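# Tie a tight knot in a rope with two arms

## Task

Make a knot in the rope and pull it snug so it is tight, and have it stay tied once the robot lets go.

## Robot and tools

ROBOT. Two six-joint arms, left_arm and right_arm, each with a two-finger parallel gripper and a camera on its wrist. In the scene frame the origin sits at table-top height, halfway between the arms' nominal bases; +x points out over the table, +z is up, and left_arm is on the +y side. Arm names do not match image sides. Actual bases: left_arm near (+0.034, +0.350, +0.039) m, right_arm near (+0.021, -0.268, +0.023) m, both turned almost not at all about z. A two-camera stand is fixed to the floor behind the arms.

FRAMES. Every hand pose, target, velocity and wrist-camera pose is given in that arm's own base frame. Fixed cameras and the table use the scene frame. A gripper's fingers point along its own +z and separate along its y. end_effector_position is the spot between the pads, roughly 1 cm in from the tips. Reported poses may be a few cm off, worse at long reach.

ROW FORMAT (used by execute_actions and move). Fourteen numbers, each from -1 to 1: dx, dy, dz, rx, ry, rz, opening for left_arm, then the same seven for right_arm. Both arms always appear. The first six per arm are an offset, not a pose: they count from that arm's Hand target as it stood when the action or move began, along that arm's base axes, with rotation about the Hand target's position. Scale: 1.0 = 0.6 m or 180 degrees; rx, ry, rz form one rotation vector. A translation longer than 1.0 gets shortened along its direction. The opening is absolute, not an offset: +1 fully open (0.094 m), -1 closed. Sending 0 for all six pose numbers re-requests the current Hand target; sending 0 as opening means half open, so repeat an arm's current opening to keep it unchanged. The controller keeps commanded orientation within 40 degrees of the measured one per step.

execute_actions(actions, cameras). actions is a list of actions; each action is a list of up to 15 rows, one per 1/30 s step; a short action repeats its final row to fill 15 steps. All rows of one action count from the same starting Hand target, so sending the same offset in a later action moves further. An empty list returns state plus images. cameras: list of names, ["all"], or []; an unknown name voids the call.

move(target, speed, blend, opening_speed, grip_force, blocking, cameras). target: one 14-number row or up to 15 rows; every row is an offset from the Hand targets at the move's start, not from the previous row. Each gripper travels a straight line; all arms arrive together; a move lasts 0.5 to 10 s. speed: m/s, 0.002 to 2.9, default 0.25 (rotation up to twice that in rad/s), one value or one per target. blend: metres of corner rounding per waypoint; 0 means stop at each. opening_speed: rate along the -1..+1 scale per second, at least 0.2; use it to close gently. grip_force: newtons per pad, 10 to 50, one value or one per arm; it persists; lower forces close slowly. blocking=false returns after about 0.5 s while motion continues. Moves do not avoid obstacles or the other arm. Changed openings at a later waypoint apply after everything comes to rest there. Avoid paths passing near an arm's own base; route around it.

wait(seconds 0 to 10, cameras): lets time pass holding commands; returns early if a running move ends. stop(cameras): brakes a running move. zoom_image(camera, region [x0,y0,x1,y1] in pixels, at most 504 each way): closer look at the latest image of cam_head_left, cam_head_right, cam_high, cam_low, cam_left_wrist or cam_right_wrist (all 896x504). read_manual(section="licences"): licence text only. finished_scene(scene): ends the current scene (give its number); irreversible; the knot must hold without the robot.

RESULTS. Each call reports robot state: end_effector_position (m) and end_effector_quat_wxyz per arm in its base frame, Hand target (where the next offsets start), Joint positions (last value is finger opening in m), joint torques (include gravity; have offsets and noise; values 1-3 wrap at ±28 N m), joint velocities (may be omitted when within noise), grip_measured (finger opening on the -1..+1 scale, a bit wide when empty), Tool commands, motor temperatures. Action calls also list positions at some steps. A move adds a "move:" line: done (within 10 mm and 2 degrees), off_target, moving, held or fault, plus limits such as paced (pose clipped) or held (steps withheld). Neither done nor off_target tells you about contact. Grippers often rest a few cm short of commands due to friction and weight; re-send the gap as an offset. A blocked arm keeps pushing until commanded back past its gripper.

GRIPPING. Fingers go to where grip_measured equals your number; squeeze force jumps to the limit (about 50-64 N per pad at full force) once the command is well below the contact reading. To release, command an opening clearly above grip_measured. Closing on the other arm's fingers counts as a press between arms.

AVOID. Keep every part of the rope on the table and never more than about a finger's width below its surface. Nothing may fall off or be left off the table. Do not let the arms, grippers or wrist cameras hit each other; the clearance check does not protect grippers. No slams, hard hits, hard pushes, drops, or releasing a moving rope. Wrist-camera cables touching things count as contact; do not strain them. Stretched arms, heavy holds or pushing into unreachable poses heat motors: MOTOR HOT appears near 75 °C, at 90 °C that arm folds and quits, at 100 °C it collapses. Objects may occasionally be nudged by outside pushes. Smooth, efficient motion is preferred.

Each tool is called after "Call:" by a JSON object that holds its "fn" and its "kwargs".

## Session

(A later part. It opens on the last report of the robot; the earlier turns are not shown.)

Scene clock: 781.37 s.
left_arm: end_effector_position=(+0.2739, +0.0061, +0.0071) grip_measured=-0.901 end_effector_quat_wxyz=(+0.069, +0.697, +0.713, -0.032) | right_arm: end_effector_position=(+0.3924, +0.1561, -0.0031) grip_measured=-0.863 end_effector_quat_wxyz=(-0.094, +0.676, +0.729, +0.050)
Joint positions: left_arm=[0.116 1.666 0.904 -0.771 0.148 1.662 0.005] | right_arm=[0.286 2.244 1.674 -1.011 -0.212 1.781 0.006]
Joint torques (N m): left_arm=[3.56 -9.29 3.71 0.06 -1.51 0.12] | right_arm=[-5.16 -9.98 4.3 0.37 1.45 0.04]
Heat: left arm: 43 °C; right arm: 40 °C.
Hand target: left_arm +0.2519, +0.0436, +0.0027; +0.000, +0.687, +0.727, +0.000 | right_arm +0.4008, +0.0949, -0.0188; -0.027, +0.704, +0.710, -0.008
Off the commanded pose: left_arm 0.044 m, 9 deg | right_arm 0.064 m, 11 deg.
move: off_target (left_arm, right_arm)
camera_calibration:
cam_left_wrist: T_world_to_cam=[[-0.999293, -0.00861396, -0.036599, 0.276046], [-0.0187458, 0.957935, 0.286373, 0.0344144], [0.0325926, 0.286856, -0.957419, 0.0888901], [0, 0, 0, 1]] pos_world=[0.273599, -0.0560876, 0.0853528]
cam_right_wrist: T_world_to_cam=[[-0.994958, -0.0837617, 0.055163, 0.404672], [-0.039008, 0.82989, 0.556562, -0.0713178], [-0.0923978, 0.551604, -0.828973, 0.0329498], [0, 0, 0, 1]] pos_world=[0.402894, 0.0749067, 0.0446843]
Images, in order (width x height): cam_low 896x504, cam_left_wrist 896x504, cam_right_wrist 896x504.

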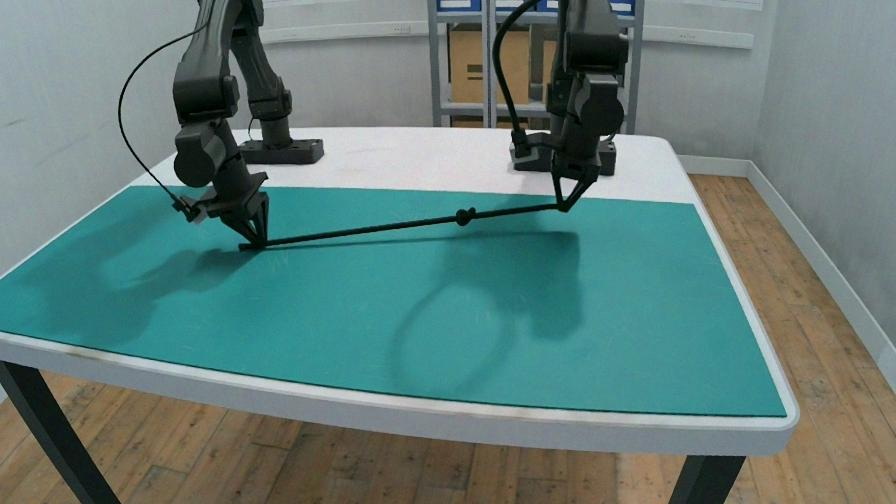

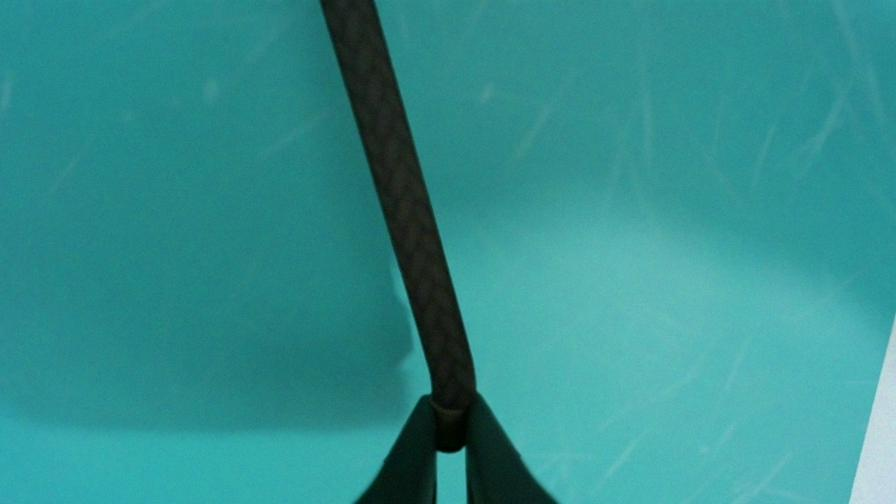

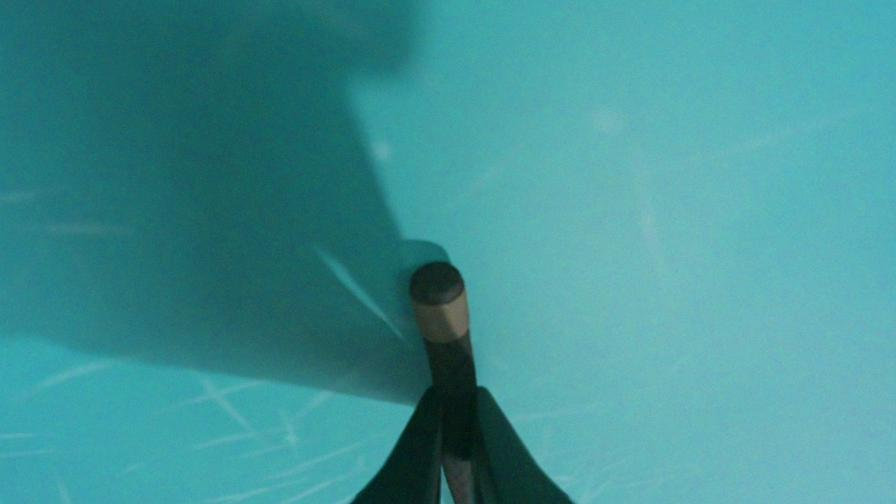

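Call:
{"fn": "move", "kwargs": {"target": [[-0.01,0.06,0,0,0,0,-1,0.01,-0.05,0,0,0,0,-1]], "speed": 0.03, "cameras": ["cam_left_wrist","cam_low","cam_right_wrist"]}}

Call:
{"fn": "zoom_image", "kwargs": {"camera": "cam_low", "region": [380, 170, 540, 250]}}

Scene clock: 789.60 s.
left_arm: end_effector_position=(+0.2734, +0.0193, +0.0105) grip_measured=-0.902 end_effector_quat_wxyz=(+0.112, +0.701, +0.702, -0.053) | right_arm: end_effector_position=(+0.3925, +0.1584, +0.0015) grip_measured=-0.863 end_effector_quat_wxyz=(-0.132, +0.659, +0.736, +0.080)
Joint positions: left_arm=[0.228 1.666 0.904 -0.779 0.246 1.794 0.005] | right_arm=[0.251 2.244 1.674 -1.015 -0.31 1.71 0.006]
Joint torques (N m): left_arm=[5.34 -9.13 4.66 -0.05 -2.43 0.17] | right_arm=[-7.75 -10.5 4.3 0.25 2.23 0.03]
Heat: left arm: 42 °C; right arm: 40 °C.
Hand target: left_arm +0.2459, +0.0795, +0.0027; +0.000, +0.687, +0.727, -0.001 | right_arm +0.4067, +0.0649, -0.0188; -0.027, +0.704, +0.710, -0.008
Off the commanded pose: left_arm 0.067 m, 14 deg | right_arm 0.097 m, 17 deg.
move: off_target (left_arm, right_arm)
camera_calibration:
cam_left_wrist: T_world_to_cam=[[-0.997507, 0.00753755, -0.0701708, 0.275327], [-0.00664087, 0.979844, 0.199655, 0.0179724], [0.0702613, 0.199623, -0.977351, 0.0799346], [0, 0, 0, 1]] pos_world=[0.269143, -0.0356422, 0.0938557]
cam_right_wrist: T_world_to_cam=[[-0.990995, -0.121052, 0.0572267, 0.409157], [-0.0572516, 0.769434, 0.636155, -0.0592047], [-0.12104, 0.627151, -0.769436, 0.0346277], [0, 0, 0, 1]] pos_world=[0.406274, 0.0733664, 0.0408925]
Images, in order (width x height): cam_low 896x504, cam_left_wrist 896x504, cam_right_wrist 896x504.

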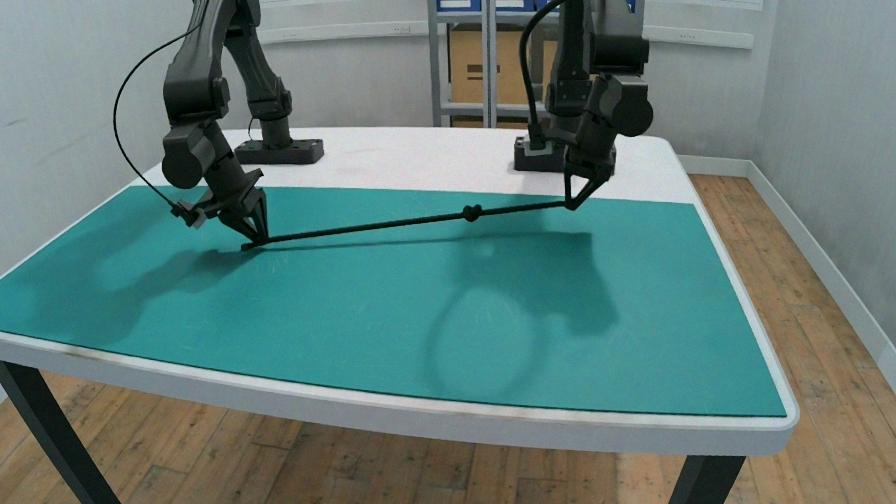

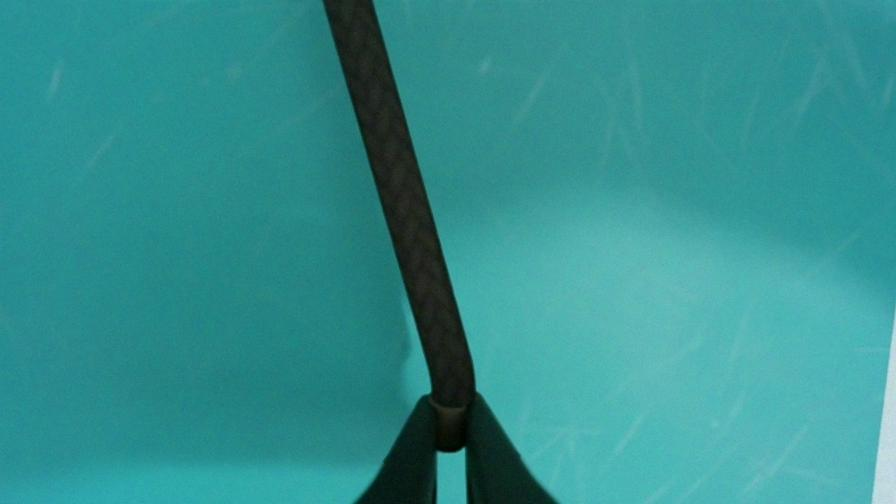

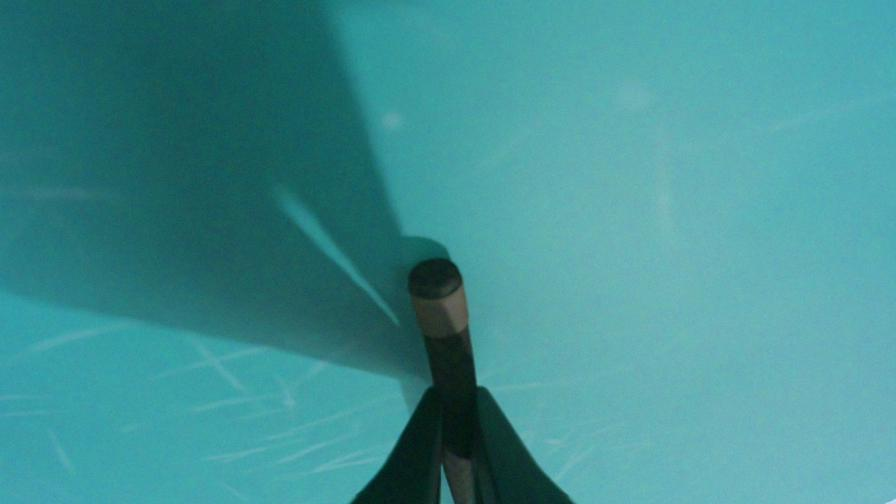

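Scaled by 3.150.

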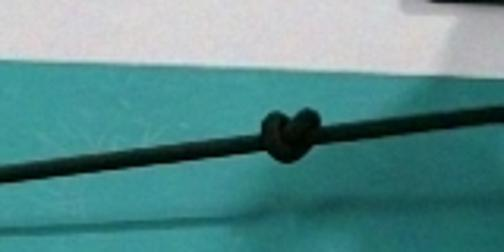

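Call:
{"fn": "move", "kwargs": {"target": [[0.033,-0.117,-0.01,0,0,0,-1,-0.01,0.14,0,0,0,0,-1],[0.033,-0.117,-0.055,0,0,0,-1,-0.01,0.14,0,0,0,0,-1],[0.033,-0.117,-0.053,0,0,0,0,-0.01,0.14,0,0,0,0,0],[0.033,-0.117,0.15,0,0,0,0,-0.01,0.14,0.2,0,0,0,0]], "speed": 0.06, "cameras": ["cam_left_wrist","cam_low","cam_high","cam_right_wrist"]}}

Call:
{"fn": "zoom_image", "kwargs": {"camera": "cam_low", "region": [380, 170, 540, 250]}}

Scene clock: 804.37 s.
left_arm: end_effector_position=(+0.2618, +0.0089, +0.0808) grip_measured=-0.002 end_effector_quat_wxyz=(-0.010, +0.688, +0.725, -0.009) | right_arm: end_effector_position=(+0.3987, +0.1524, +0.0882) grip_measured=-0.003 end_effector_quat_wxyz=(-0.036, +0.700, +0.713, -0.013)
Joint positions: left_arm=[0.029 1.578 1.132 -1.152 -0.001 1.548 0.047] | right_arm=[0.34 2.266 2.093 -1.453 -0.053 1.891 0.047]
Joint torques (N m): left_arm=[0.34 -8.65 8.8 0.08 0 -0.01] | right_arm=[-0.35 -11.93 8.4 0.03 0.08 0.11]
Heat: left arm: 41 °C; right arm: 40 °C.
Hand target: left_arm +0.2657, +0.0094, +0.0926; +0.000, +0.687, +0.727, -0.001 | right_arm +0.4007, +0.1489, +0.1012; -0.027, +0.704, +0.710, -0.008
Off the commanded pose: left_arm 0.013 m, 2 deg | right_arm 0.014 m, 1 deg.
move: off_target (left_arm, right_arm); target 3's new opening was sent with right_arm's hand 0.019 m and 4 deg from that target
camera_calibration:
cam_left_wrist: T_world_to_cam=[[-0.998391, -0.0374356, 0.0425801, 0.260282], [-0.016053, 0.906937, 0.420961, -0.000639727], [-0.0543764, 0.419601, -0.906079, 0.17646], [0, 0, 0, 1]] pos_world=[0.269448, -0.0637189, 0.149073]
cam_right_wrist: T_world_to_cam=[[-0.997165, -0.0226939, 0.0717359, 0.395688], [0.00838205, 0.913986, 0.405658, -0.137237], [-0.0747716, 0.405109, -0.911206, 0.133705], [0, 0, 0, 1]] pos_world=[0.405714, 0.0802475, 0.149119]
Images, in order (width x height): cam_high 896x504, cam_low 896x504, cam_left_wrist 896x504, cam_right_wrist 896x504.

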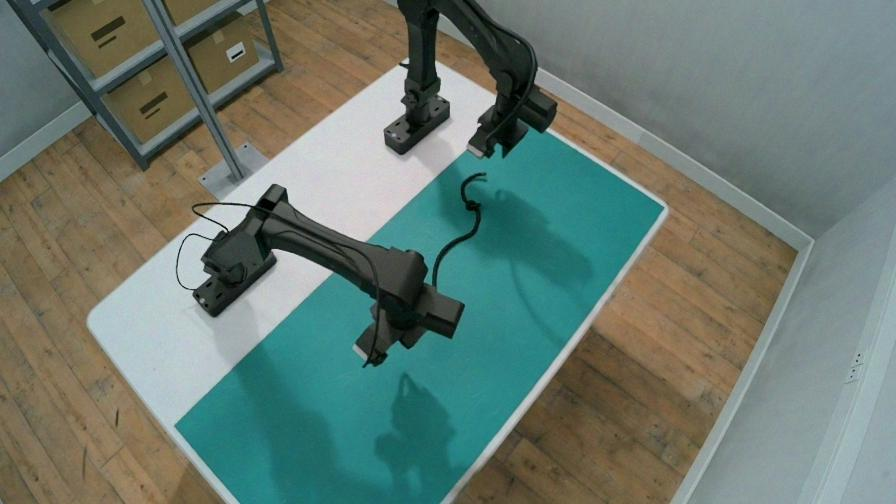

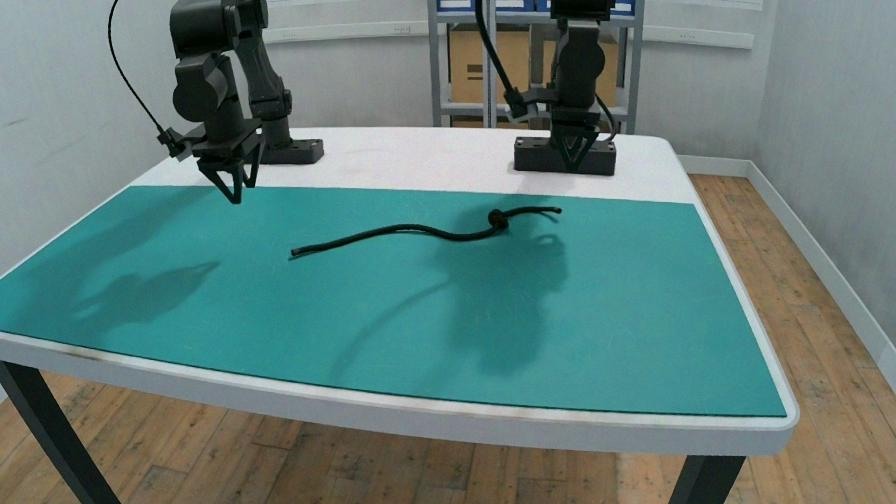

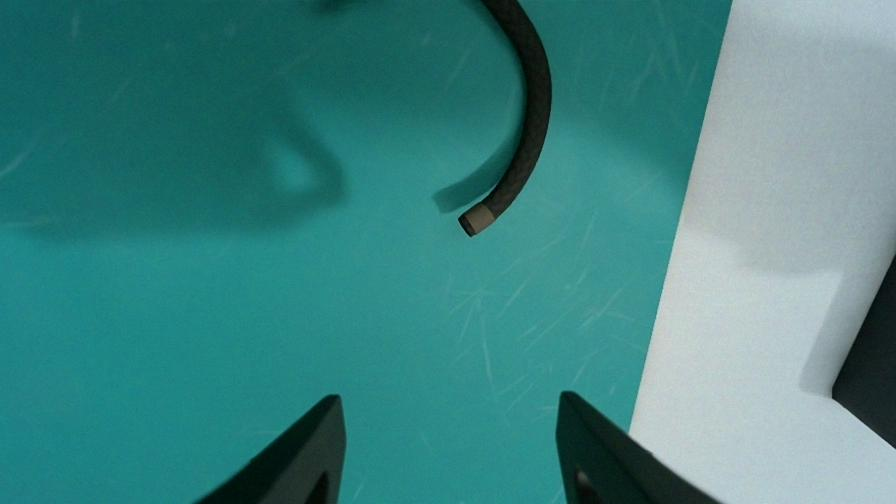

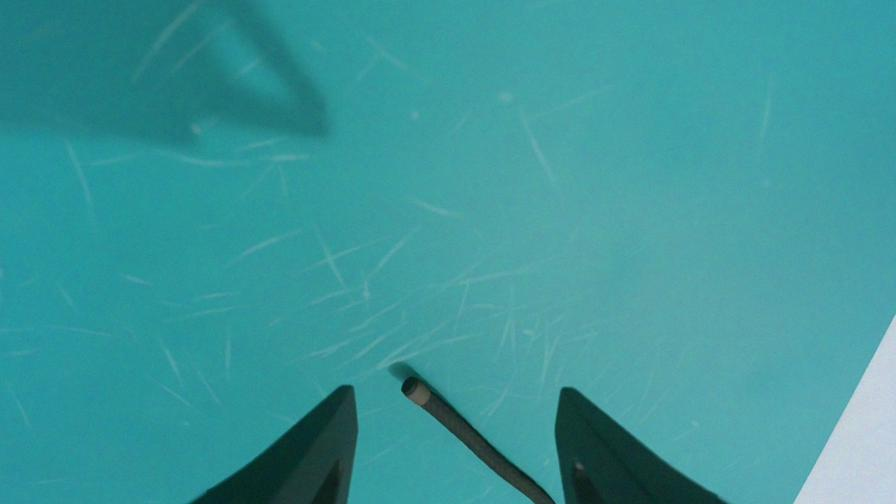

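Scaled by 3.150.

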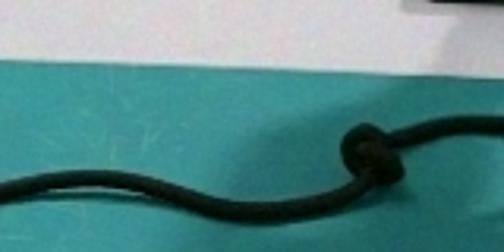

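Call:
{"fn": "finished_scene", "kwargs": {"scene": 1}}

The scene is finished: the task was done.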